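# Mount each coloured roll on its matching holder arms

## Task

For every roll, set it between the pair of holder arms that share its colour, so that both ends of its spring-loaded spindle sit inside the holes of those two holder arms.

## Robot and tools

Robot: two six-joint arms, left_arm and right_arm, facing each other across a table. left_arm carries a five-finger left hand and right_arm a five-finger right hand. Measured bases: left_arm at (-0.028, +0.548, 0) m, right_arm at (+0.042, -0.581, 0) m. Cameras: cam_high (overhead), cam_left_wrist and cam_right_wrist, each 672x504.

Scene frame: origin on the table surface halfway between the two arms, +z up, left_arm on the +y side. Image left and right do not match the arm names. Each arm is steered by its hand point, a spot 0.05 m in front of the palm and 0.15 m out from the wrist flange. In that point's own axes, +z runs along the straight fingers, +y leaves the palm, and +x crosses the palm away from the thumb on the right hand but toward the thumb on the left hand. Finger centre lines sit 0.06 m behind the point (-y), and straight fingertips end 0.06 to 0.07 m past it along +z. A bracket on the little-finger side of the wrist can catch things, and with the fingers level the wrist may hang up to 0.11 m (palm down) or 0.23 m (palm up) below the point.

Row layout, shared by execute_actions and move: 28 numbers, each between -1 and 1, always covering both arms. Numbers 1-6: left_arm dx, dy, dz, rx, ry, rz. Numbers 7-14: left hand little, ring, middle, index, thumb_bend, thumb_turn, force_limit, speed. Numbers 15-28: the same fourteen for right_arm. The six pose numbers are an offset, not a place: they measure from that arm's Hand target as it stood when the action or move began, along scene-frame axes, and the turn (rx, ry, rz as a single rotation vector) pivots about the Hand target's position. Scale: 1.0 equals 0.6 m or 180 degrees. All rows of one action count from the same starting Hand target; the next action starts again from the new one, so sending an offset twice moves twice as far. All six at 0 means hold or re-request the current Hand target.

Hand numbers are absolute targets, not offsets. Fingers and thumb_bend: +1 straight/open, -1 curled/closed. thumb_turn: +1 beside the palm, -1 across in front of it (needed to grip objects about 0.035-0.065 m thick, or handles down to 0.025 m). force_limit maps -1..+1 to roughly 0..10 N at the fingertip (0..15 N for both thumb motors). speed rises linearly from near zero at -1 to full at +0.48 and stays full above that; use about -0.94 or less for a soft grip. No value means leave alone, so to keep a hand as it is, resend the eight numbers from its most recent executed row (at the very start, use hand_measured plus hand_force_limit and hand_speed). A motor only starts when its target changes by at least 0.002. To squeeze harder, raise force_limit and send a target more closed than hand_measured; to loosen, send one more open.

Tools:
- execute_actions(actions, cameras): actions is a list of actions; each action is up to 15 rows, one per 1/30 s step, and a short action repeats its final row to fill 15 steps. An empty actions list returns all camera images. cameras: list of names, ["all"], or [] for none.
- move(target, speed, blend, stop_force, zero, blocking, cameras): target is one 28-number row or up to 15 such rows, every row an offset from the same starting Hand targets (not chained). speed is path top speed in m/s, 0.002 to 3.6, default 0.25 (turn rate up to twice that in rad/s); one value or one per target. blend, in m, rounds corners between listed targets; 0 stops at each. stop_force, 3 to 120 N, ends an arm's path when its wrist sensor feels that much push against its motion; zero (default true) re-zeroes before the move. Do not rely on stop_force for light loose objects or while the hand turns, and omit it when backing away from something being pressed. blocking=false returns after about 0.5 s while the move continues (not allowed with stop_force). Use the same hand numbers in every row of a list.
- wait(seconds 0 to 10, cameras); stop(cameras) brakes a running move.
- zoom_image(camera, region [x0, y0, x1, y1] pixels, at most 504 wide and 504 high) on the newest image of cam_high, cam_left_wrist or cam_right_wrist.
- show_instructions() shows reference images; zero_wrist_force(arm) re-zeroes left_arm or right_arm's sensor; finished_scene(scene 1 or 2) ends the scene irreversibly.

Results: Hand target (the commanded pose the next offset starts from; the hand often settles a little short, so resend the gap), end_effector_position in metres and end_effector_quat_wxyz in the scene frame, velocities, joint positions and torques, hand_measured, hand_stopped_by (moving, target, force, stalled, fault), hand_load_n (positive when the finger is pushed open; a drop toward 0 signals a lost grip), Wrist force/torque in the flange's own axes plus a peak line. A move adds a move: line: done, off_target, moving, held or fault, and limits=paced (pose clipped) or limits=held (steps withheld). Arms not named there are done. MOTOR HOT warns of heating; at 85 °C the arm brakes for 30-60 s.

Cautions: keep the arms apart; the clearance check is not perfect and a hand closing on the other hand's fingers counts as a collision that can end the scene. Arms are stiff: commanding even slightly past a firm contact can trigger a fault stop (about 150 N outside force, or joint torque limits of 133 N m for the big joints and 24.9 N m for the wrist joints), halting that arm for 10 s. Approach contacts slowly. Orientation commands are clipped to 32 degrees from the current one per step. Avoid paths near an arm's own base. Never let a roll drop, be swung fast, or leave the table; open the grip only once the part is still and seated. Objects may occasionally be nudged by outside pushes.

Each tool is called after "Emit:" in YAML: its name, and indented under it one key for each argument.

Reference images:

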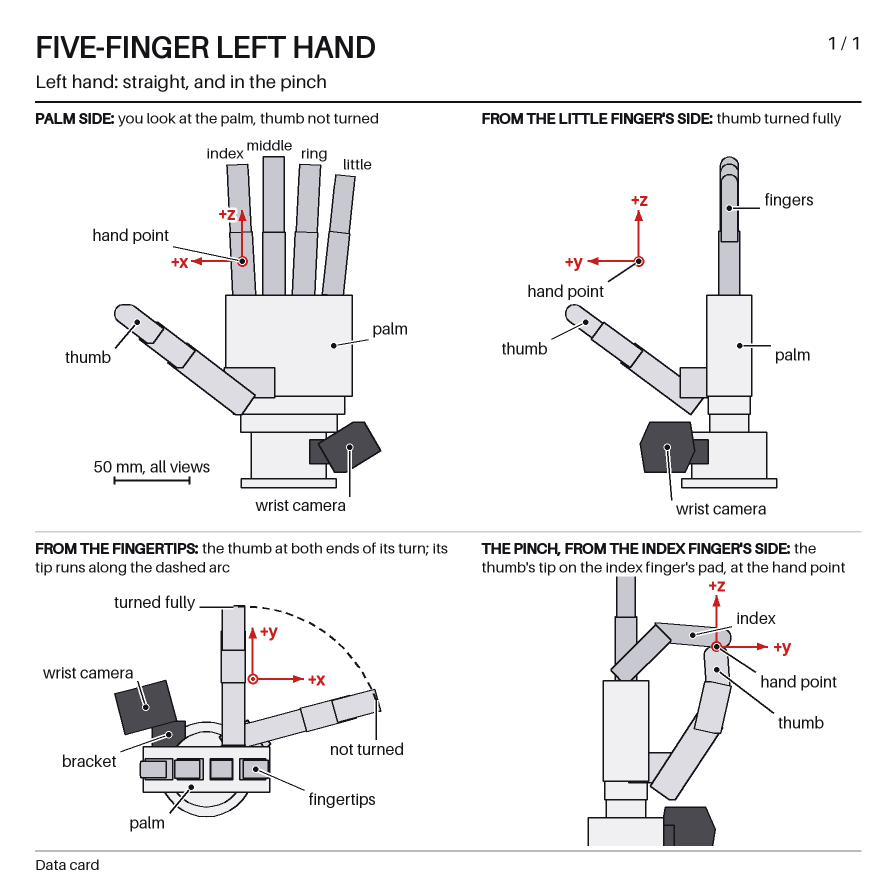

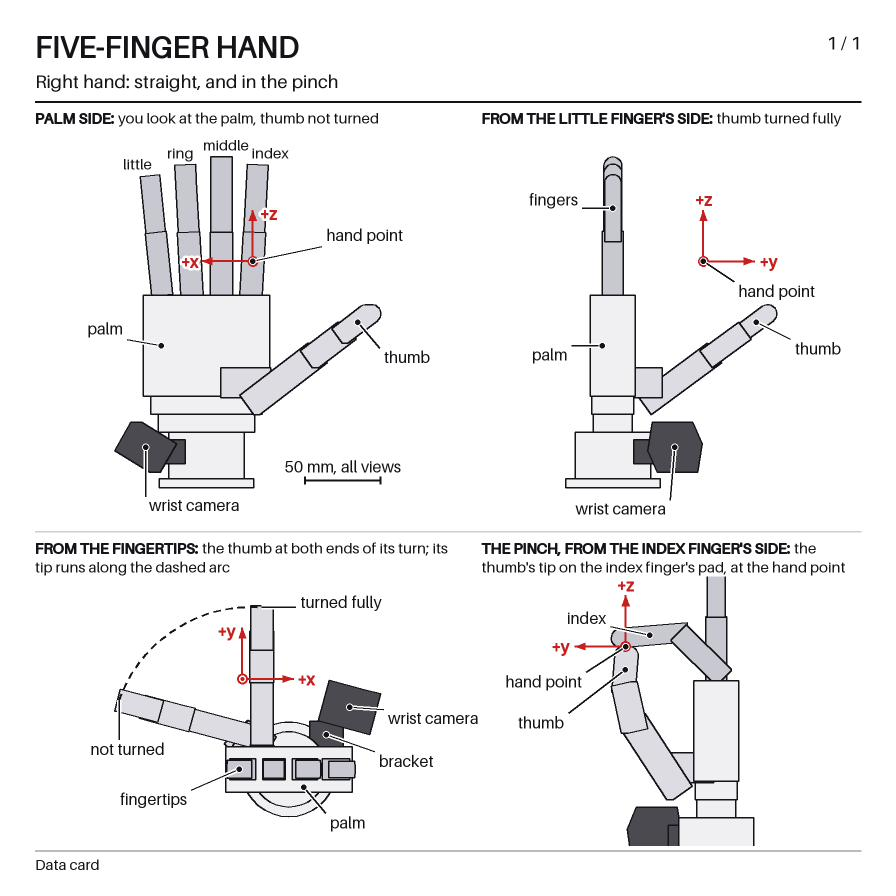

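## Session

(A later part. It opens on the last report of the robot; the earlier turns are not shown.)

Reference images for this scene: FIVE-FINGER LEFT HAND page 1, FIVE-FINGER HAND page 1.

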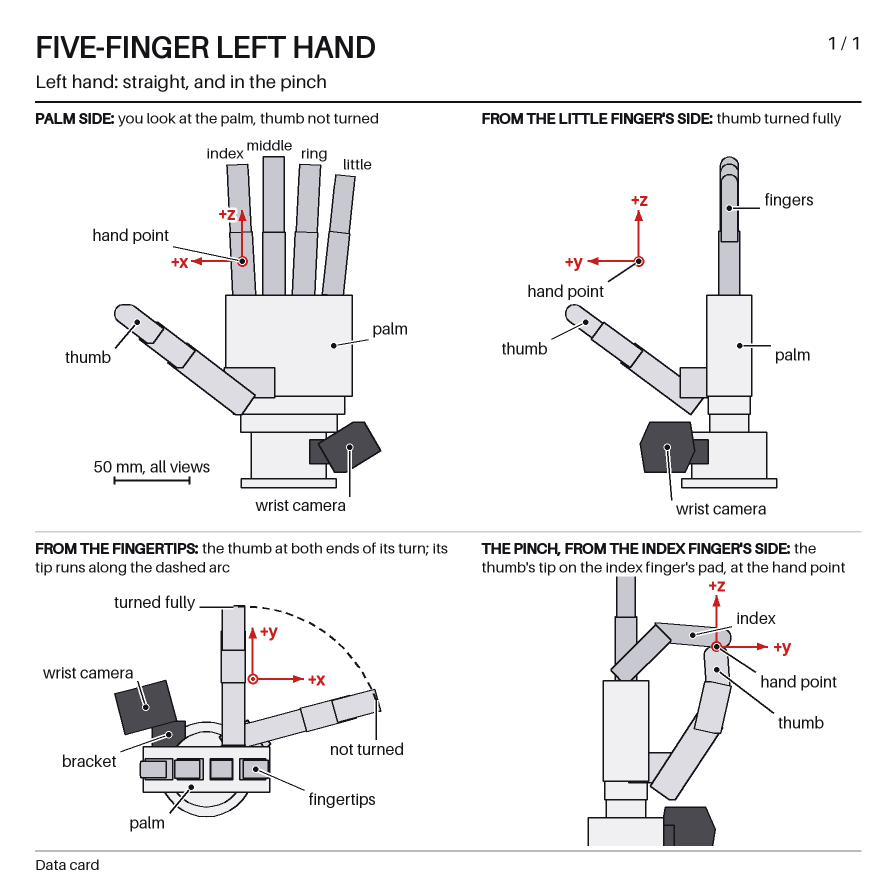

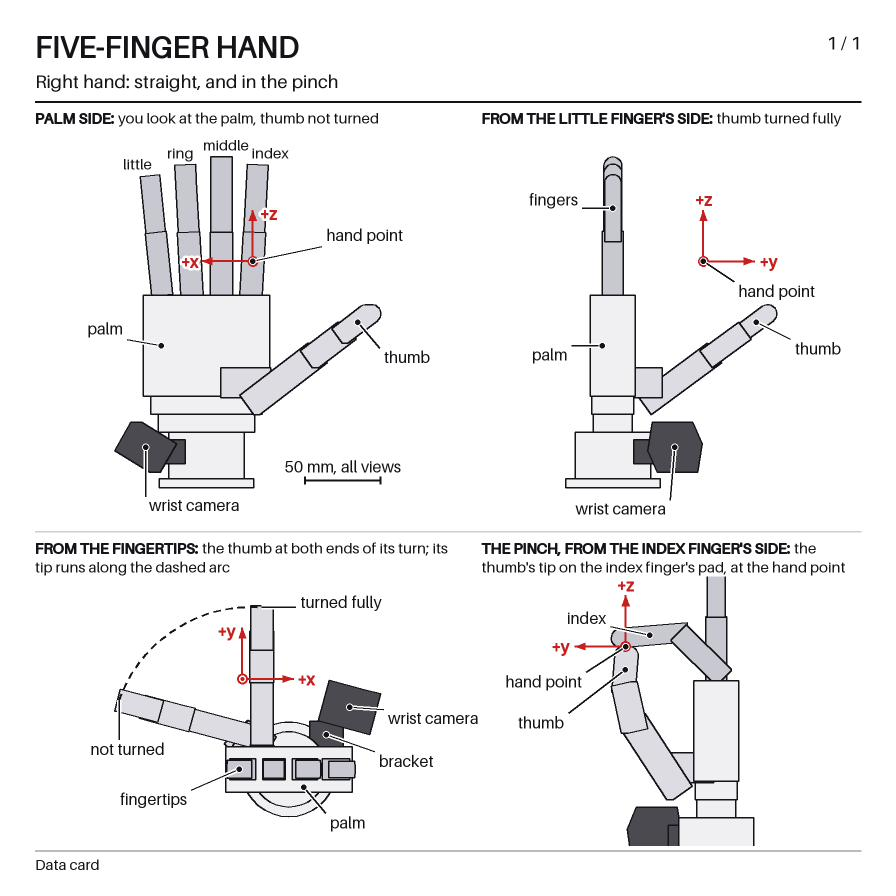

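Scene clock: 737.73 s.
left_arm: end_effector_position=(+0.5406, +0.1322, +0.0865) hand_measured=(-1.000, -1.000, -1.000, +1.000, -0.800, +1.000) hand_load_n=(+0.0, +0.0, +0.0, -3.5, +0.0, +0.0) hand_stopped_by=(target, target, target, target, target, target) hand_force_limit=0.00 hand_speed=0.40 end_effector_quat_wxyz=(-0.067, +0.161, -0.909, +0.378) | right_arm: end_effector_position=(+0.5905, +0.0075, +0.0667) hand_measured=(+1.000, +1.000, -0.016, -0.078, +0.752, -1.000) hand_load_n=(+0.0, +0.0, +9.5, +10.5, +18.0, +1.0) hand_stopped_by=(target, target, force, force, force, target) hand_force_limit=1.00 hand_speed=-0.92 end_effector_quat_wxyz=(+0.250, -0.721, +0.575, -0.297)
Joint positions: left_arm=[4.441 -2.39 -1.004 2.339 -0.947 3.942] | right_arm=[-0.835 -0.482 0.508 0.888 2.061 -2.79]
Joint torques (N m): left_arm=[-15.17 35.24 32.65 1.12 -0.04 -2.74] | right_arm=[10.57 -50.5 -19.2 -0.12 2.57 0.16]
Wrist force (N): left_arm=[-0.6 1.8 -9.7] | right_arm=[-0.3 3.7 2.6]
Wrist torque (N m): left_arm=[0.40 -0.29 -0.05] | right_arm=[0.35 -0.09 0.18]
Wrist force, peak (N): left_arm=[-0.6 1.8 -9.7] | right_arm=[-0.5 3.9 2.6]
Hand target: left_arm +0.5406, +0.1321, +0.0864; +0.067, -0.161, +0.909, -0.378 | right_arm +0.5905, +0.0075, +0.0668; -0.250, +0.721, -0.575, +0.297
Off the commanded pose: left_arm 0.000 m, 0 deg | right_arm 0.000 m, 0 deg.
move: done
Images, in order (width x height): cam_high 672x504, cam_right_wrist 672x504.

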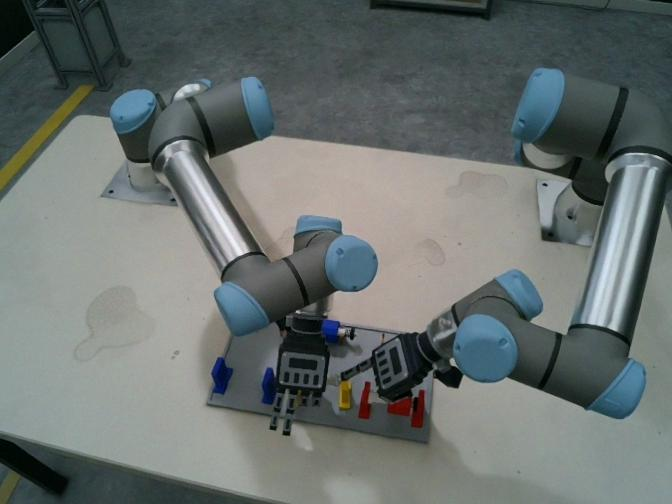

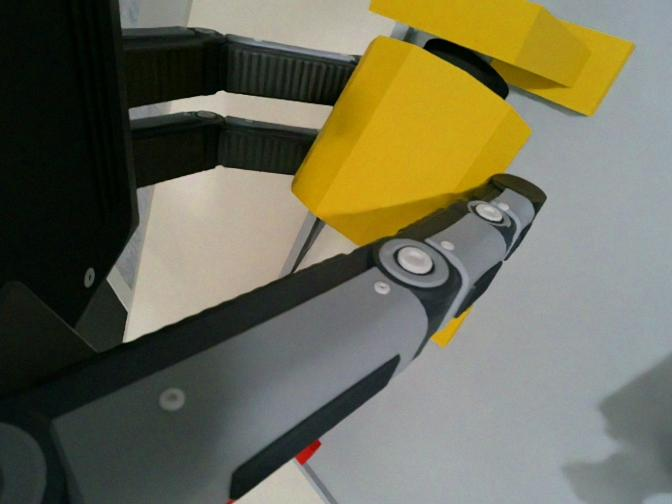

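Emit:
move:
  target: [0.0008,-0.0061,-0.0025,0,0,0,-1,-1,-1,1,-0.8,1,0,0.4,0,0,0,0,0,0,1,1,-0.65,-0.65,-0.3,-1,1.0,-0.92]
  speed: 0.015
  cameras: ["cam_high", "cam_right_wrist"]

Emit:
zoom_image:
  camera: "cam_high"
  region: [320, 345, 380, 405]

Scene clock: 738.70 s.
left_arm: end_effector_position=(+0.5411, +0.1286, +0.0850) hand_measured=(-1.000, -1.000, -1.000, +1.000, -0.800, +1.000) hand_load_n=(+0.0, +0.0, +0.0, -4.5, +0.0, -0.5) hand_stopped_by=(target, target, target, target, target, target) hand_force_limit=0.00 hand_speed=0.40 end_effector_quat_wxyz=(-0.067, +0.161, -0.909, +0.378) | right_arm: end_effector_position=(+0.5905, +0.0075, +0.0667) hand_measured=(+1.000, +1.000, -0.016, -0.078, +0.752, -1.000) hand_load_n=(+0.0, +0.0, +10.5, +10.0, +18.5, +1.0) hand_stopped_by=(target, target, force, force, force, target) hand_force_limit=1.00 hand_speed=-0.92 end_effector_quat_wxyz=(+0.250, -0.721, +0.575, -0.297)
Joint positions: left_arm=[4.435 -2.396 -0.996 2.341 -0.95 3.936] | right_arm=[-0.835 -0.482 0.508 0.888 2.061 -2.79]
Joint torques (N m): left_arm=[-16.49 35.61 32.8 1.29 0.2 -2.74] | right_arm=[9.82 -50.28 -21.13 -0.29 2.47 0.17]
Wrist force (N): left_arm=[-0.7 2.8 -11.8] | right_arm=[-0.9 4.6 3.4]
Wrist torque (N m): left_arm=[0.55 -0.33 -0.06] | right_arm=[0.41 -0.05 0.18]
Wrist force, peak (N): left_arm=[-0.7 2.8 -11.8] | right_arm=[-0.9 4.5 3.5]
Hand target: left_arm +0.5411, +0.1285, +0.0849; +0.067, -0.161, +0.909, -0.378 | right_arm +0.5905, +0.0075, +0.0668; -0.250, +0.721, -0.575, +0.297
Off the commanded pose: left_arm 0.000 m, 0 deg | right_arm 0.000 m, 0 deg.
move: done
Images, in order (width x height): cam_high 672x504, cam_right_wrist 672x504.

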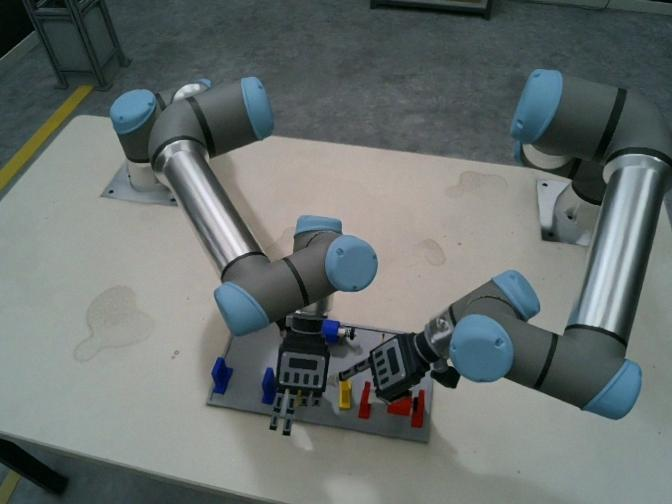

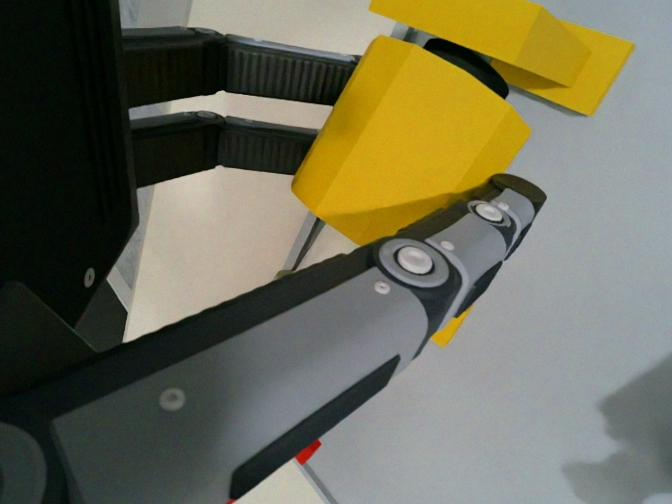

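Scaled by 8.400 from the camera's 672x504 image, which has a finer 960x720 frame.

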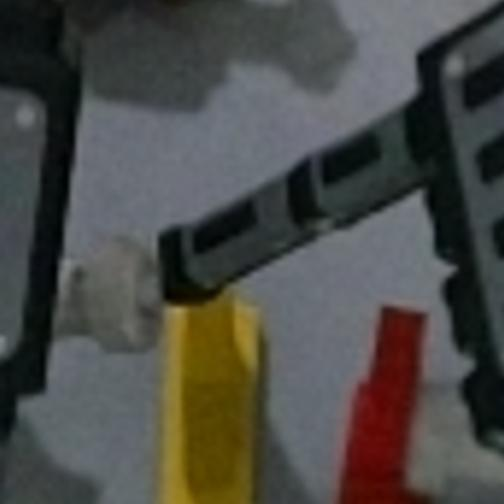

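Emit:
move:
  target: [0,0.0008,-0.0046,0,0,0,-1,-1,-1,1,-0.8,1,0,0.4,-0.0001,0.0005,-0.0024,-0.0096,-0.0016,0,1,1,-0.65,-0.65,-0.3,-1,1.0,-0.92]
  speed: 0.015
  cameras: []

Emit:
move:
  target: [0,0.0008,-0.0046,0,0,0,-1,-1,-1,1,-0.8,1,0,0.4,-0.0001,0.0005,-0.0024,-0.0096,-0.0016,0,1,1,-0.65,-0.65,-0.3,-1,1.0,-0.92]
  speed: 0.015
  cameras: ["cam_high", "cam_right_wrist"]

Emit:
zoom_image:
  camera: "cam_high"
  region: [320, 345, 380, 405]

Scene clock: 741.20 s.
left_arm: end_effector_position=(+0.5411, +0.1289, +0.0822) hand_measured=(-1.000, -1.000, -1.000, +1.000, -0.800, +1.000) hand_load_n=(+0.0, +0.0, +0.0, -5.5, +0.0, +0.0) hand_stopped_by=(target, target, target, target, target, target) hand_force_limit=0.00 hand_speed=0.40 end_effector_quat_wxyz=(-0.067, +0.161, -0.909, +0.378) | right_arm: end_effector_position=(+0.5904, +0.0078, +0.0653) hand_measured=(+1.000, +1.000, -0.016, -0.078, +0.752, -1.000) hand_load_n=(+0.0, +0.0, +9.5, +10.0, +18.5, +2.0) hand_stopped_by=(target, target, force, force, force, target) hand_force_limit=1.00 hand_speed=-0.92 end_effector_quat_wxyz=(+0.241, -0.723, +0.570, -0.307)
Joint positions: left_arm=[4.436 -2.398 -1 2.346 -0.949 3.936] | right_arm=[-0.827 -0.453 0.457 0.922 2.086 -2.8]
Joint torques (N m): left_arm=[6.17 35.45 5.66 1.27 2.89 2.38] | right_arm=[11.24 -48.57 -35.03 3.32 3.37 -1.92]
Wrist force (N): left_arm=[-0.8 3.4 -11.1] | right_arm=[-3.2 2.5 1.9]
Wrist torque (N m): left_arm=[0.46 -0.32 -0.20] | right_arm=[0.32 0.01 0.18]
Wrist force, peak (N): left_arm=[-0.8 3.2 -12.1] | right_arm=[-1.0 5.1 3.6]
Hand target: left_arm +0.5411, +0.1289, +0.0821; +0.067, -0.161, +0.909, -0.378 | right_arm +0.5904, +0.0078, +0.0653; -0.241, +0.723, -0.569, +0.307
Off the commanded pose: left_arm 0.000 m, 0 deg | right_arm 0.000 m, 0 deg.
move: done
No camera images: "cameras" was empty.

Scene clock: 742.63 s.
left_arm: end_effector_position=(+0.5411, +0.1294, +0.0794) hand_measured=(-1.000, -1.000, -1.000, +1.000, -0.800, +1.000) hand_load_n=(+0.0, +0.5, +0.0, -9.5, +0.0, +0.0) hand_stopped_by=(target, target, target, target, target, target) hand_force_limit=0.00 hand_speed=0.40 end_effector_quat_wxyz=(-0.067, +0.161, -0.909, +0.378) | right_arm: end_effector_position=(+0.5903, +0.0081, +0.0639) hand_measured=(+1.000, +1.000, -0.016, -0.078, +0.752, -1.000) hand_load_n=(+0.0, +0.0, +9.5, +10.0, +18.5, +2.0) hand_stopped_by=(target, target, force, force, force, target) hand_force_limit=1.00 hand_speed=-0.92 end_effector_quat_wxyz=(+0.231, -0.726, +0.564, -0.317)
Joint positions: left_arm=[4.436 -2.399 -1.005 2.352 -0.949 3.937] | right_arm=[-0.819 -0.42 0.4 0.959 2.112 -2.809]
Joint torques (N m): left_arm=[3.7 34.16 6.76 1.85 3.79 2.16] | right_arm=[11.18 -47.72 -34.2 3.69 3.43 -1.96]
Wrist force (N): left_arm=[-1.9 6.5 -16.4] | right_arm=[-4.3 0.3 1.3]
Wrist torque (N m): left_arm=[0.65 -0.37 -0.30] | right_arm=[0.26 -0.06 0.17]
Wrist force, peak (N): left_arm=[-1.9 6.5 -16.4] | right_arm=[-4.7 0.3 1.0]
Hand target: left_arm +0.5411, +0.1294, +0.0794; +0.067, -0.161, +0.909, -0.378 | right_arm +0.5904, +0.0081, +0.0639; -0.231, +0.726, -0.564, +0.317
Off the commanded pose: left_arm 0.000 m, 0 deg | right_arm 0.000 m, 0 deg.
move: done
Images, in order (width x height): cam_high 672x504, cam_right_wrist 672x504.

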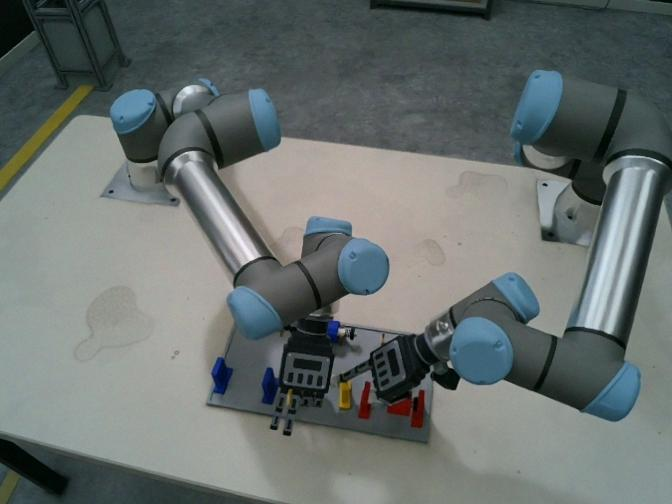

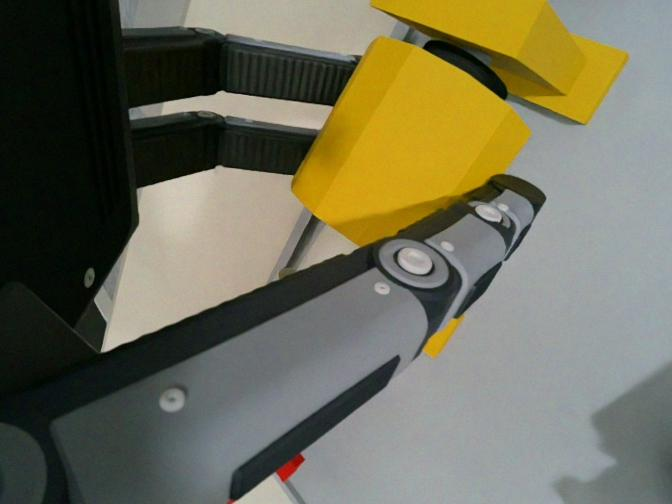

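Scaled by 8.400 from the camera's 672x504 image, which has a finer 960x720 frame.

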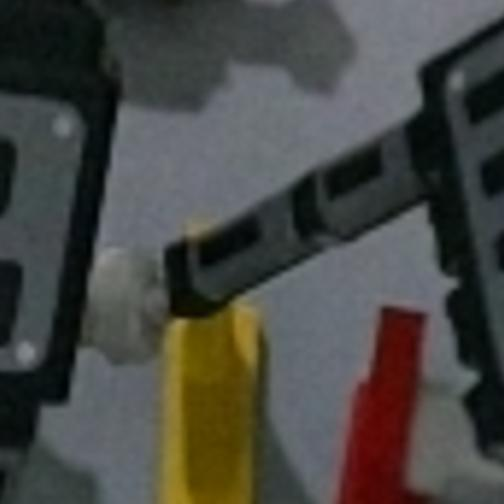

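Emit:
zoom_image:
  camera: "cam_right_wrist"
  region: [400, 0, 540, 110]

Scaled by 3.600 from the camera's 672x504 image, which has a finer 960x720 frame.

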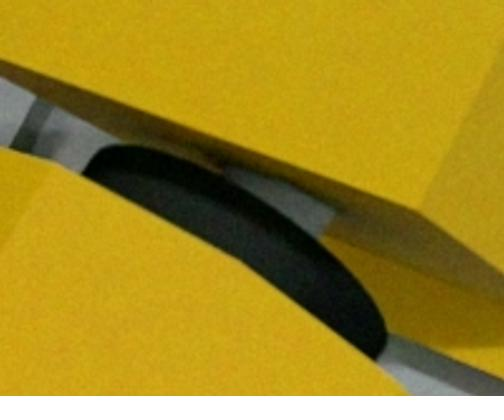

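Emit:
move:
  target: [0,-0.0008,0.0046,0,0,0,-1,-1,-1,1,-0.8,1,0,0.4,0.0001,-0.0005,0.0024,0.0096,0.0016,0,1,1,-0.65,-0.65,-0.3,-1,1.0,-0.92]
  speed: 0.015
  cameras: ["cam_high"]

Emit:
zoom_image:
  camera: "cam_high"
  region: [325, 365, 365, 405]

Scene clock: 745.37 s.
left_arm: end_effector_position=(+0.5411, +0.1289, +0.0821) hand_measured=(-1.000, -1.000, -1.000, +1.000, -0.800, +1.000) hand_load_n=(+0.0, +0.0, +0.0, -5.0, +0.0, +0.0) hand_stopped_by=(target, target, target, target, target, target) hand_force_limit=0.00 hand_speed=0.40 end_effector_quat_wxyz=(-0.067, +0.161, -0.909, +0.378) | right_arm: end_effector_position=(+0.5904, +0.0078, +0.0653) hand_measured=(+1.000, +1.000, -0.016, -0.078, +0.752, -1.000) hand_load_n=(+0.0, -0.5, +9.5, +10.0, +18.5, +2.0) hand_stopped_by=(target, target, force, force, force, target) hand_force_limit=1.00 hand_speed=-0.92 end_effector_quat_wxyz=(+0.241, -0.724, +0.569, -0.307)
Joint positions: left_arm=[4.436 -2.398 -1 2.346 -0.949 3.936] | right_arm=[-0.827 -0.452 0.456 0.922 2.087 -2.8]
Joint torques (N m): left_arm=[-16.42 56.84 33.06 -2.52 0.14 -2.53] | right_arm=[-11.63 -65.33 -5.76 0.28 -1.13 1.53]
Wrist force (N): left_arm=[-0.6 3.0 -10.5] | right_arm=[-2.5 2.7 1.5]
Wrist torque (N m): left_arm=[0.43 -0.33 -0.08] | right_arm=[0.32 -0.02 0.04]
Wrist force, peak (N): left_arm=[-1.8 6.7 -16.5] | right_arm=[-4.6 0.1 1.3]
Hand target: left_arm +0.5411, +0.1289, +0.0821; +0.067, -0.161, +0.909, -0.378 | right_arm +0.5904, +0.0078, +0.0653; -0.241, +0.723, -0.569, +0.307
Off the commanded pose: left_arm 0.000 m, 0 deg | right_arm 0.000 m, 0 deg.
move: done
Images, in order (width x height): cam_high 672x504.

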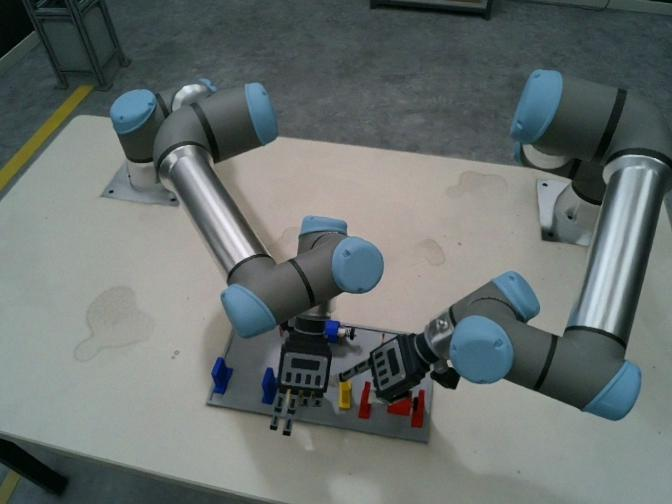

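Scaled by 12.600 from the camera's 672x504 image, which has a finer 960x720 frame.

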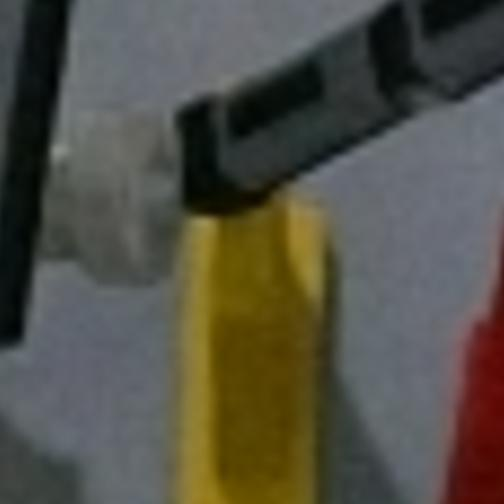

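Emit:
move:
  target: [0.0004,-0.0031,-0.0010,0,0,0,-1,-1,-1,1,-0.8,1,0,0.4,0,0,0,0,0,0,1,1,-0.65,-0.65,-0.3,-1,1.0,-0.92]
  speed: 0.015
  cameras: []

Scene clock: 746.57 s.
left_arm: end_effector_position=(+0.5414, +0.1272, +0.0816) hand_measured=(-1.000, -1.000, -1.000, +0.998, -0.800, +1.000) hand_load_n=(+0.0, +0.0, +0.0, -18.5, -0.5, +0.0) hand_stopped_by=(target, target, target, target, target, target) hand_force_limit=0.00 hand_speed=0.40 end_effector_quat_wxyz=(-0.067, +0.161, -0.909, +0.378) | right_arm: end_effector_position=(+0.5904, +0.0078, +0.0653) hand_measured=(+1.000, +1.000, -0.016, -0.078, +0.752, -1.000) hand_load_n=(+0.0, +0.0, +10.5, +10.5, +18.0, +1.0) hand_stopped_by=(target, target, force, force, force, target) hand_force_limit=1.00 hand_speed=-0.92 end_effector_quat_wxyz=(+0.241, -0.723, +0.570, -0.307)
Joint positions: left_arm=[4.433 -2.4 -0.996 2.347 -0.951 3.934] | right_arm=[-0.827 -0.452 0.457 0.922 2.087 -2.8]
Joint torques (N m): left_arm=[-29.35 29.11 31.96 3.49 2.91 -2.98] | right_arm=[-7.55 -64.66 -9.12 -0.07 -1.08 0.4]
Wrist force (N): left_arm=[-5.5 13.5 -35.3] | right_arm=[-0.8 5.4 5.2]
Wrist torque (N m): left_arm=[1.54 -0.69 -0.37] | right_arm=[0.43 -0.11 0.07]
Wrist force, peak (N): left_arm=[-5.5 13.5 -35.3] | right_arm=[-0.9 5.7 5.2]
Hand target: left_arm +0.5414, +0.1271, +0.0815; +0.067, -0.161, +0.909, -0.378 | right_arm +0.5904, +0.0078, +0.0653; -0.241, +0.723, -0.569, +0.307
Off the commanded pose: left_arm 0.000 m, 0 deg | right_arm 0.000 m, 0 deg.
move: done
No camera images: "cameras" was empty.

Emit:
move:
  target: [-0.0004,0.0036,0.0010,0,0,0,-1,-1,-1,1,-0.8,1,0,0.4,0,0,0,0,0,0,1,1,-0.65,-0.65,-0.3,-1,1.0,-0.92]
  speed: 0.015
  cameras: ["cam_high", "cam_right_wrist"]

Emit:
zoom_image:
  camera: "cam_high"
  region: [325, 365, 365, 405]

Emit:
zoom_image:
  camera: "cam_right_wrist"
  region: [260, 0, 560, 280]

Scene clock: 747.47 s.
left_arm: end_effector_position=(+0.5411, +0.1291, +0.0821) hand_measured=(-1.000, -1.000, -1.000, +1.000, -0.800, +1.000) hand_load_n=(+0.0, +0.5, +0.0, -4.5, +0.0, +0.0) hand_stopped_by=(target, target, target, target, target, target) hand_force_limit=0.00 hand_speed=0.40 end_effector_quat_wxyz=(-0.067, +0.161, -0.909, +0.378) | right_arm: end_effector_position=(+0.5904, +0.0078, +0.0653) hand_measured=(+1.000, +1.000, -0.016, -0.078, +0.752, -1.000) hand_load_n=(-0.5, +0.0, +9.5, +10.0, +18.5, +1.5) hand_stopped_by=(target, target, force, force, force, target) hand_force_limit=1.00 hand_speed=-0.92 end_effector_quat_wxyz=(+0.241, -0.723, +0.570, -0.307)
Joint positions: left_arm=[4.436 -2.397 -1.001 2.346 -0.949 3.937] | right_arm=[-0.827 -0.452 0.457 0.922 2.087 -2.8]
Joint torques (N m): left_arm=[7.75 56.91 7 -2.28 2.79 2.31] | right_arm=[-3.65 -63.4 -12.16 0.49 -0.85 -0.64]
Wrist force (N): left_arm=[-0.4 2.8 -9.8] | right_arm=[-2.8 1.4 1.2]
Wrist torque (N m): left_arm=[0.39 -0.34 -0.20] | right_arm=[0.21 -0.04 0.03]
Wrist force, peak (N): left_arm=[-6.1 14.1 -37.1] | right_arm=[-1.1 5.8 5.4]
Hand target: left_arm +0.5411, +0.1292, +0.0821; +0.067, -0.161, +0.909, -0.378 | right_arm +0.5904, +0.0078, +0.0653; -0.241, +0.723, -0.569, +0.307
Off the commanded pose: left_arm 0.000 m, 0 deg | right_arm 0.000 m, 0 deg.
move: done
Images, in order (width x height): cam_high 672x504, cam_right_wrist 672x504.

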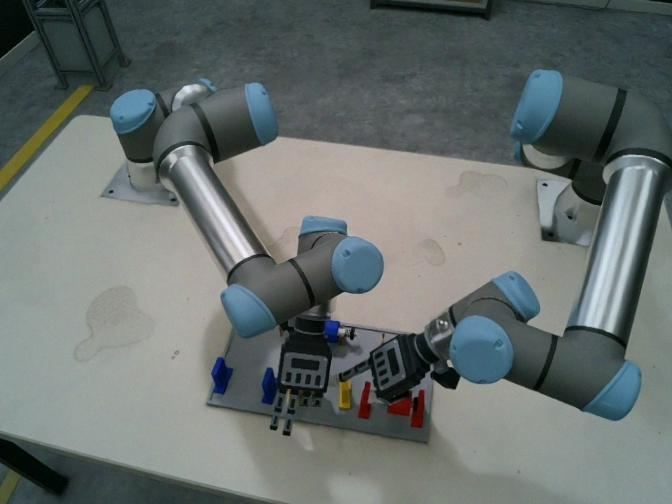

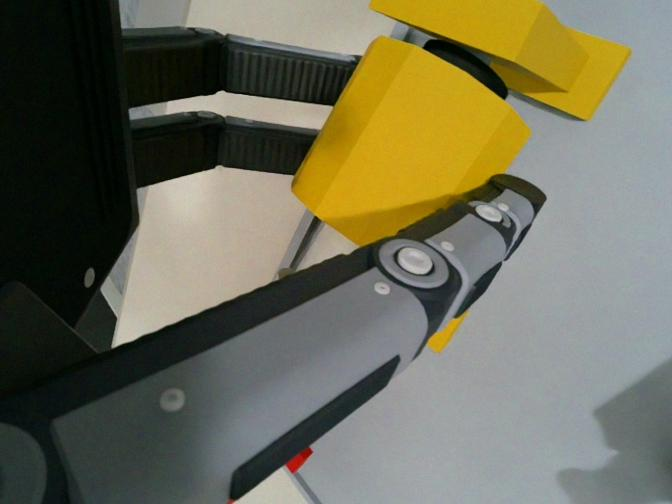

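Scaled by 12.600 from the camera's 672x504 image, which has a finer 960x720 frame.

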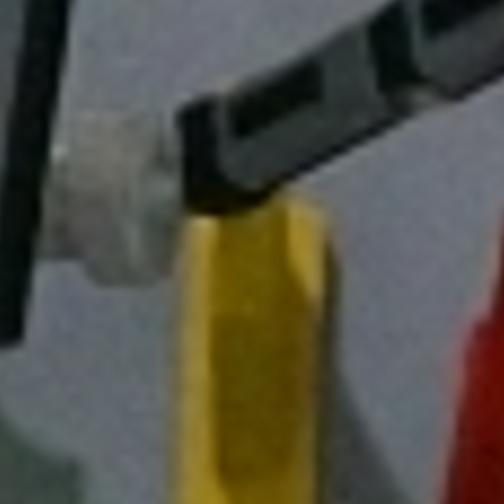

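Scaled by 1.680 from the camera's 672x504 image, which has a finer 960x720 frame.

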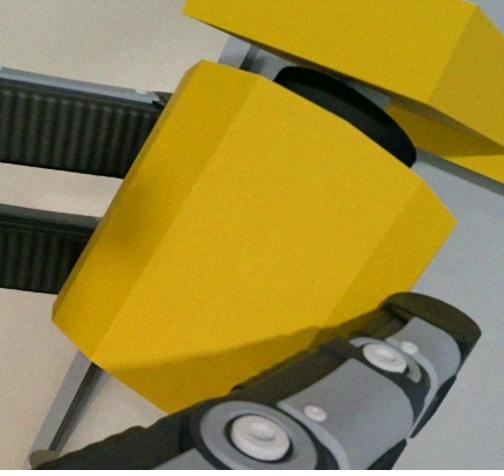

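Emit:
move:
  target: [0,0.0017,-0.0046,0,0,0,-1,-1,-1,1,-0.8,1,0,0.4,-0.0001,0.0005,-0.0024,-0.0096,-0.0016,0,1,1,-0.65,-0.65,-0.3,-1,1.0,-0.92]
  speed: 0.015
  cameras: ["cam_high"]

Emit:
zoom_image:
  camera: "cam_high"
  region: [325, 365, 365, 405]

Scene clock: 749.67 s.
left_arm: end_effector_position=(+0.5411, +0.1302, +0.0794) hand_measured=(-1.000, -1.000, -1.000, +1.000, -0.800, +1.000) hand_load_n=(+0.0, +0.0, +0.0, -5.5, +0.0, +0.0) hand_stopped_by=(target, target, target, target, target, target) hand_force_limit=0.00 hand_speed=0.40 end_effector_quat_wxyz=(-0.067, +0.161, -0.909, +0.378) | right_arm: end_effector_position=(+0.5903, +0.0081, +0.0639) hand_measured=(+1.000, +1.000, -0.016, -0.078, +0.752, -1.000) hand_load_n=(+0.0, +0.0, +9.0, +10.0, +18.5, +2.5) hand_stopped_by=(target, target, force, force, force, target) hand_force_limit=1.00 hand_speed=-0.92 end_effector_quat_wxyz=(+0.231, -0.726, +0.564, -0.317)
Joint positions: left_arm=[4.438 -2.398 -1.007 2.352 -0.948 3.939] | right_arm=[-0.819 -0.42 0.4 0.959 2.112 -2.809]
Joint torques (N m): left_arm=[7.2 35.79 6.11 1.14 2.95 2.37] | right_arm=[10.4 -47.56 -32.57 3.6 3.66 -2.01]
Wrist force (N): left_arm=[-0.8 3.3 -9.5] | right_arm=[-4.6 -0.3 0.4]
Wrist torque (N m): left_arm=[0.30 -0.25 -0.22] | right_arm=[0.18 -0.03 0.16]
Wrist force, peak (N): left_arm=[-0.8 3.2 -9.8] | right_arm=[-4.7 -0.2 0.1]
Hand target: left_arm +0.5411, +0.1303, +0.0794; +0.067, -0.161, +0.909, -0.378 | right_arm +0.5904, +0.0081, +0.0639; -0.231, +0.726, -0.564, +0.317
Off the commanded pose: left_arm 0.000 m, 0 deg | right_arm 0.000 m, 0 deg.
move: done
Images, in order (width x height): cam_high 672x504.

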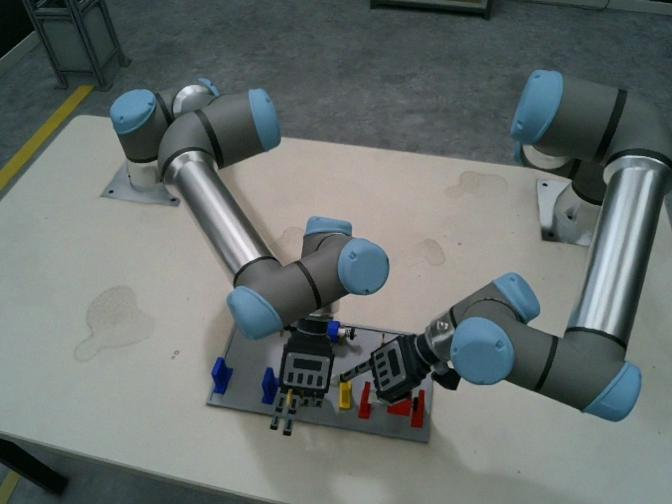

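Scaled by 12.600 from the camera's 672x504 image, which has a finer 960x720 frame.

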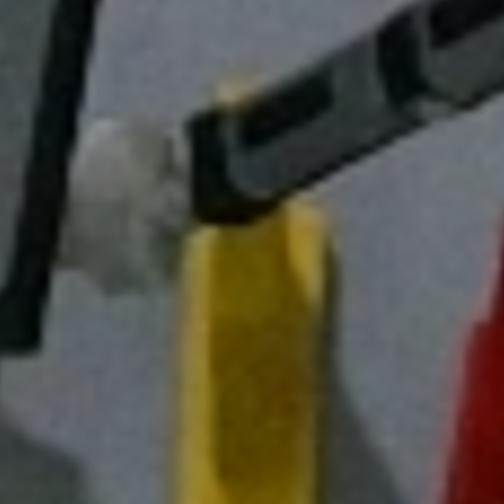

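Emit:
move:
  target: [0,0.0015,-0.0046,0,0,0,-1,-1,-1,1,-0.8,1,0,0.4,-0.0001,0.0010,-0.0024,-0.0096,-0.0016,0,1,1,-0.65,-0.65,-0.3,-1,1.0,-0.92]
  speed: 0.015
  cameras: ["cam_high", "cam_right_wrist"]

Emit:
zoom_image:
  camera: "cam_high"
  region: [325, 365, 365, 405]

Scene clock: 751.47 s.
left_arm: end_effector_position=(+0.5411, +0.1311, +0.0766) hand_measured=(-1.000, -1.000, -1.000, +1.000, -0.800, +1.000) hand_load_n=(+0.0, +0.0, +0.0, -4.5, +0.0, +0.0) hand_stopped_by=(target, target, target, target, target, target) hand_force_limit=0.00 hand_speed=0.40 end_effector_quat_wxyz=(-0.067, +0.161, -0.909, +0.378) | right_arm: end_effector_position=(+0.5903, +0.0087, +0.0624) hand_measured=(+1.000, +1.000, -0.016, -0.078, +0.752, -1.000) hand_load_n=(+0.0, +0.0, +9.0, +10.0, +18.5, +2.5) hand_stopped_by=(target, target, force, force, force, target) hand_force_limit=1.00 hand_speed=-0.92 end_effector_quat_wxyz=(+0.222, -0.729, +0.559, -0.328)
Joint positions: left_arm=[4.439 -2.399 -1.012 2.358 -0.948 3.94] | right_arm=[-0.81 -0.381 0.329 1.003 2.137 -2.819]
Joint torques (N m): left_arm=[6.41 34.77 5.78 1.43 2.39 2.35] | right_arm=[9 -45.61 -32.13 3.44 3.7 -1.91]
Wrist force (N): left_arm=[-0.3 2.1 -12.8] | right_arm=[-4.1 -1.2 -1.4]
Wrist torque (N m): left_arm=[0.56 -0.26 -0.19] | right_arm=[0.16 0.07 0.12]
Wrist force, peak (N): left_arm=[-0.3 2.1 -12.8] | right_arm=[-4.7 -0.8 -0.4]
Hand target: left_arm +0.5411, +0.1312, +0.0766; +0.067, -0.161, +0.909, -0.378 | right_arm +0.5903, +0.0087, +0.0624; -0.222, +0.729, -0.559, +0.328
Off the commanded pose: left_arm 0.000 m, 0 deg | right_arm 0.000 m, 0 deg.
move: done
Images, in order (width x height): cam_high 672x504, cam_right_wrist 672x504.

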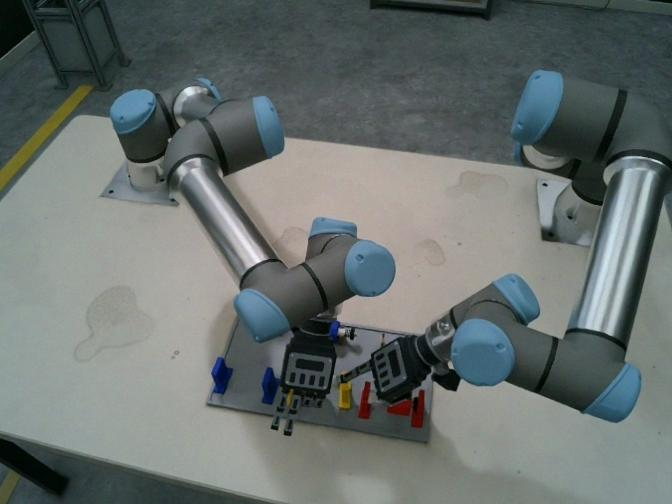

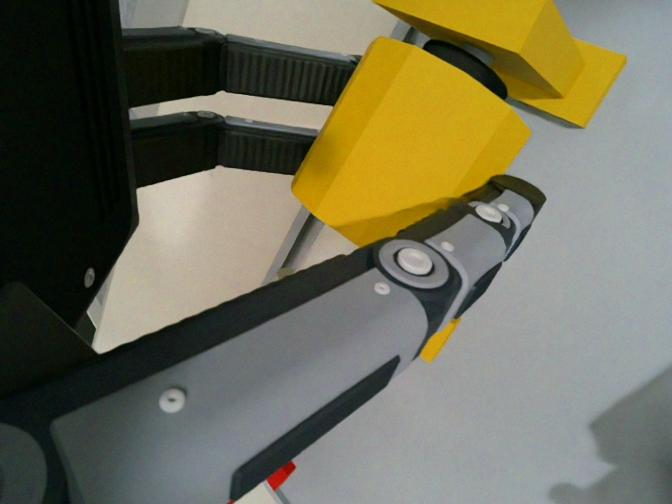

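Scaled by 12.600 from the camera's 672x504 image, which has a finer 960x720 frame.

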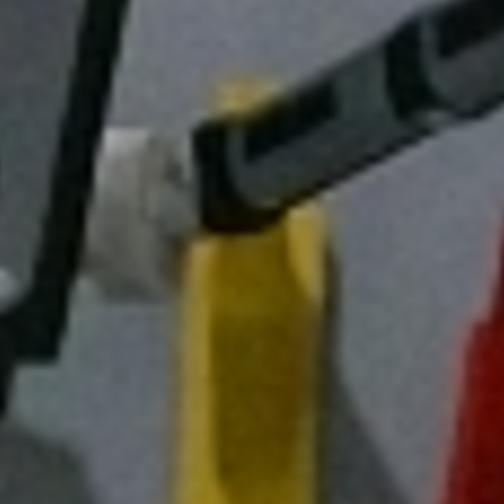

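Emit:
zoom_image:
  camera: "cam_right_wrist"
  region: [400, 0, 540, 110]

Emit:
zoom_image:
  camera: "cam_high"
  region: [332, 368, 356, 392]

Scaled by 3.600 from the camera's 672x504 image, which has a finer 960x720 frame.

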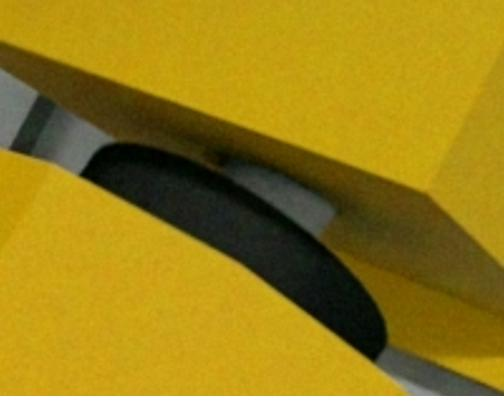

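Scaled by 21.000 from the camera's 672x504 image, which has a finer 960x720 frame.

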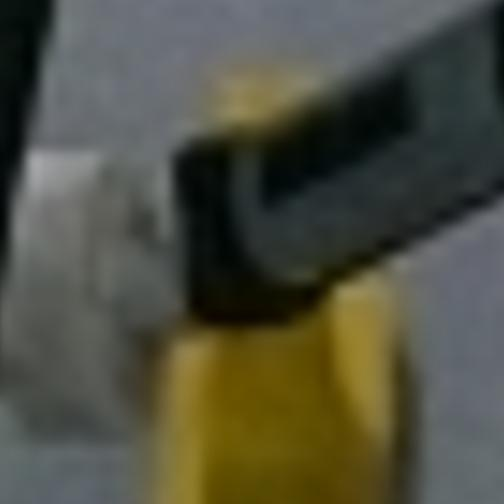

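Emit:
move:
  target: [0.0003,-0.0025,0,0,0,0,-1,-1,-1,1,-0.8,1,0,0.4,0,0.0008,-0.0017,-0.0096,-0.0016,0,1,1,-0.65,-0.65,-0.3,-1,1.0,-0.92]
  speed: 0.01
  cameras: ["cam_high", "cam_right_wrist"]

Emit:
zoom_image:
  camera: "cam_high"
  region: [332, 368, 356, 392]

Scene clock: 756.83 s.
left_arm: end_effector_position=(+0.5413, +0.1297, +0.0766) hand_measured=(-1.000, -1.000, -1.000, +1.000, -0.800, +1.000) hand_load_n=(+0.5, +0.0, +0.5, -11.0, +0.0, +0.0) hand_stopped_by=(target, target, target, target, target, target) hand_force_limit=0.00 hand_speed=0.40 end_effector_quat_wxyz=(-0.067, +0.161, -0.909, +0.378) | right_arm: end_effector_position=(+0.5903, +0.0091, +0.0614) hand_measured=(+1.000, +1.000, -0.016, -0.078, +0.752, -1.000) hand_load_n=(+0.0, +0.0, +8.5, +10.0, +18.5, +3.0) hand_stopped_by=(target, target, force, force, force, target) hand_force_limit=1.00 hand_speed=-0.92 end_effector_quat_wxyz=(+0.212, -0.731, +0.553, -0.338)
Joint positions: left_arm=[4.437 -2.401 -1.008 2.357 -0.949 3.938] | right_arm=[-0.802 -0.332 0.237 1.058 2.163 -2.828]
Joint torques (N m): left_arm=[-28.26 24.44 28.91 -0.32 1.27 -2.74] | right_arm=[8.33 -45.4 -32.59 3.63 3.82 -1.9]
Wrist force (N): left_arm=[-4.9 6.5 -39.0] | right_arm=[-5.2 -2.3 -2.5]
Wrist torque (N m): left_arm=[1.94 -0.56 -0.32] | right_arm=[0.12 0.08 0.11]
Wrist force, peak (N): left_arm=[-4.9 6.4 -39.2] | right_arm=[-5.6 -2.9 -3.0]
Hand target: left_arm +0.5413, +0.1297, +0.0766; +0.067, -0.161, +0.909, -0.378 | right_arm +0.5903, +0.0092, +0.0614; -0.212, +0.731, -0.553, +0.338
Off the commanded pose: left_arm 0.000 m, 0 deg | right_arm 0.000 m, 0 deg.
move: done
Images, in order (width x height): cam_high 672x504, cam_right_wrist 672x504.

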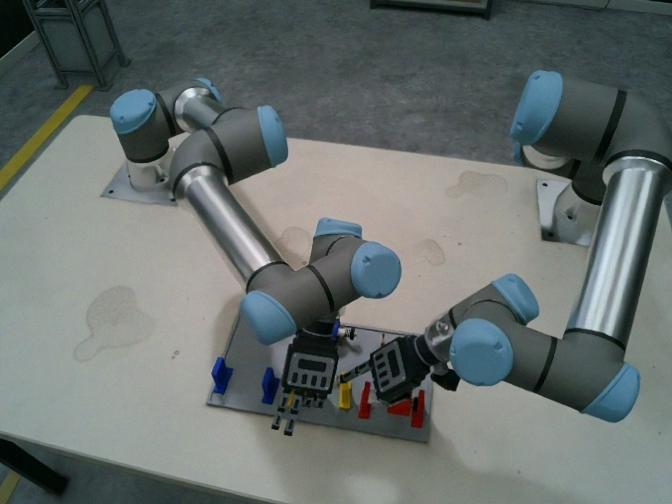

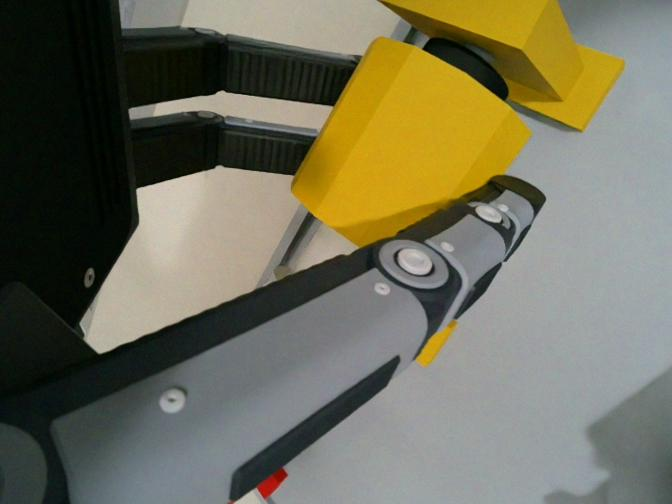

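Scaled by 21.000 from the camera's 672x504 image, which has a finer 960x720 frame.

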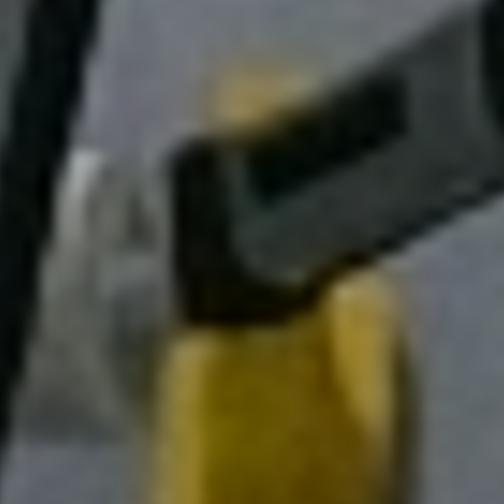

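Emit:
move:
  target: [-0.0003,0.0030,0.0003,0,0,0,-1,-1,-1,1,-0.8,1,0,0.4,0,0,0,0,0,0,1,1,-0.65,-0.65,-0.3,-1,1.0,-0.92]
  speed: 0.015
  cameras: ["cam_high"]

Emit:
zoom_image:
  camera: "cam_high"
  region: [332, 368, 356, 392]

Scene clock: 757.70 s.
left_arm: end_effector_position=(+0.5411, +0.1313, +0.0768) hand_measured=(-1.000, -1.000, -1.000, +1.000, -0.800, +1.000) hand_load_n=(+0.0, +0.0, +0.0, -4.0, +0.0, +0.0) hand_stopped_by=(target, target, target, target, target, target) hand_force_limit=0.00 hand_speed=0.40 end_effector_quat_wxyz=(-0.067, +0.161, -0.909, +0.378) | right_arm: end_effector_position=(+0.5903, +0.0092, +0.0614) hand_measured=(+1.000, +1.000, -0.016, -0.078, +0.752, -1.000) hand_load_n=(+0.0, -0.5, +8.0, +10.0, +18.5, +3.5) hand_stopped_by=(target, target, force, force, force, target) hand_force_limit=1.00 hand_speed=-0.92 end_effector_quat_wxyz=(+0.212, -0.731, +0.553, -0.338)
Joint positions: left_arm=[4.439 -2.399 -1.013 2.357 -0.947 3.941] | right_arm=[-0.802 -0.332 0.237 1.058 2.163 -2.828]
Joint torques (N m): left_arm=[8.75 56.02 5.26 1.05 2.53 2.38] | right_arm=[8.21 -45.95 -30.14 3.74 3.92 -2.25]
Wrist force (N): left_arm=[-0.4 2.1 -10.0] | right_arm=[-6.3 -3.3 -3.3]
Wrist torque (N m): left_arm=[0.40 -0.27 -0.19] | right_arm=[0.04 0.14 0.09]
Wrist force, peak (N): left_arm=[-5.3 6.0 -39.7] | right_arm=[-6.2 -3.4 -3.6]
Hand target: left_arm +0.5411, +0.1315, +0.0768; +0.067, -0.161, +0.909, -0.378 | right_arm +0.5903, +0.0092, +0.0614; -0.212, +0.731, -0.553, +0.338
Off the commanded pose: left_arm 0.000 m, 0 deg | right_arm 0.000 m, 0 deg.
move: done
Images, in order (width x height): cam_high 672x504.

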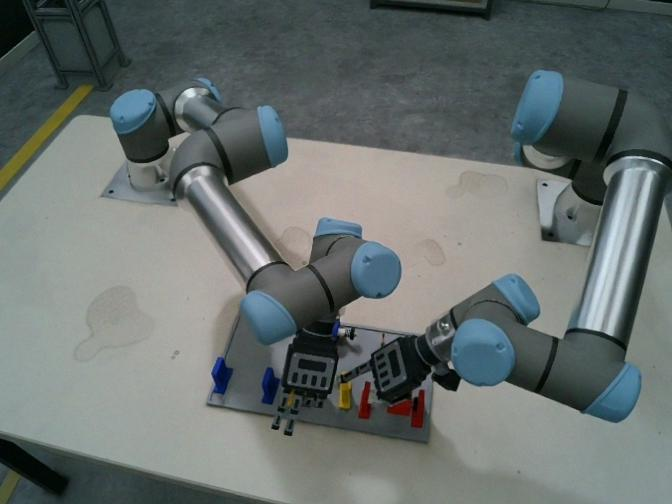

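Scaled by 21.000 from the camera's 672x504 image, which has a finer 960x720 frame.

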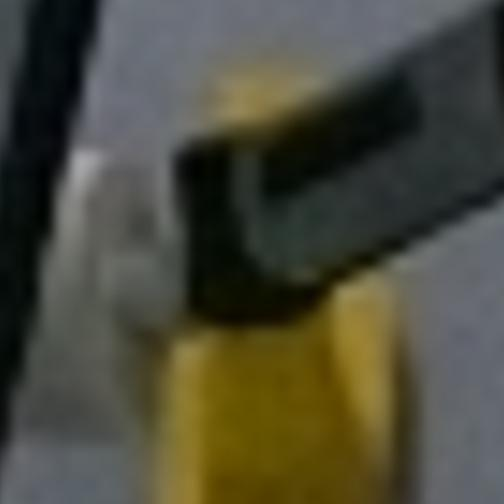

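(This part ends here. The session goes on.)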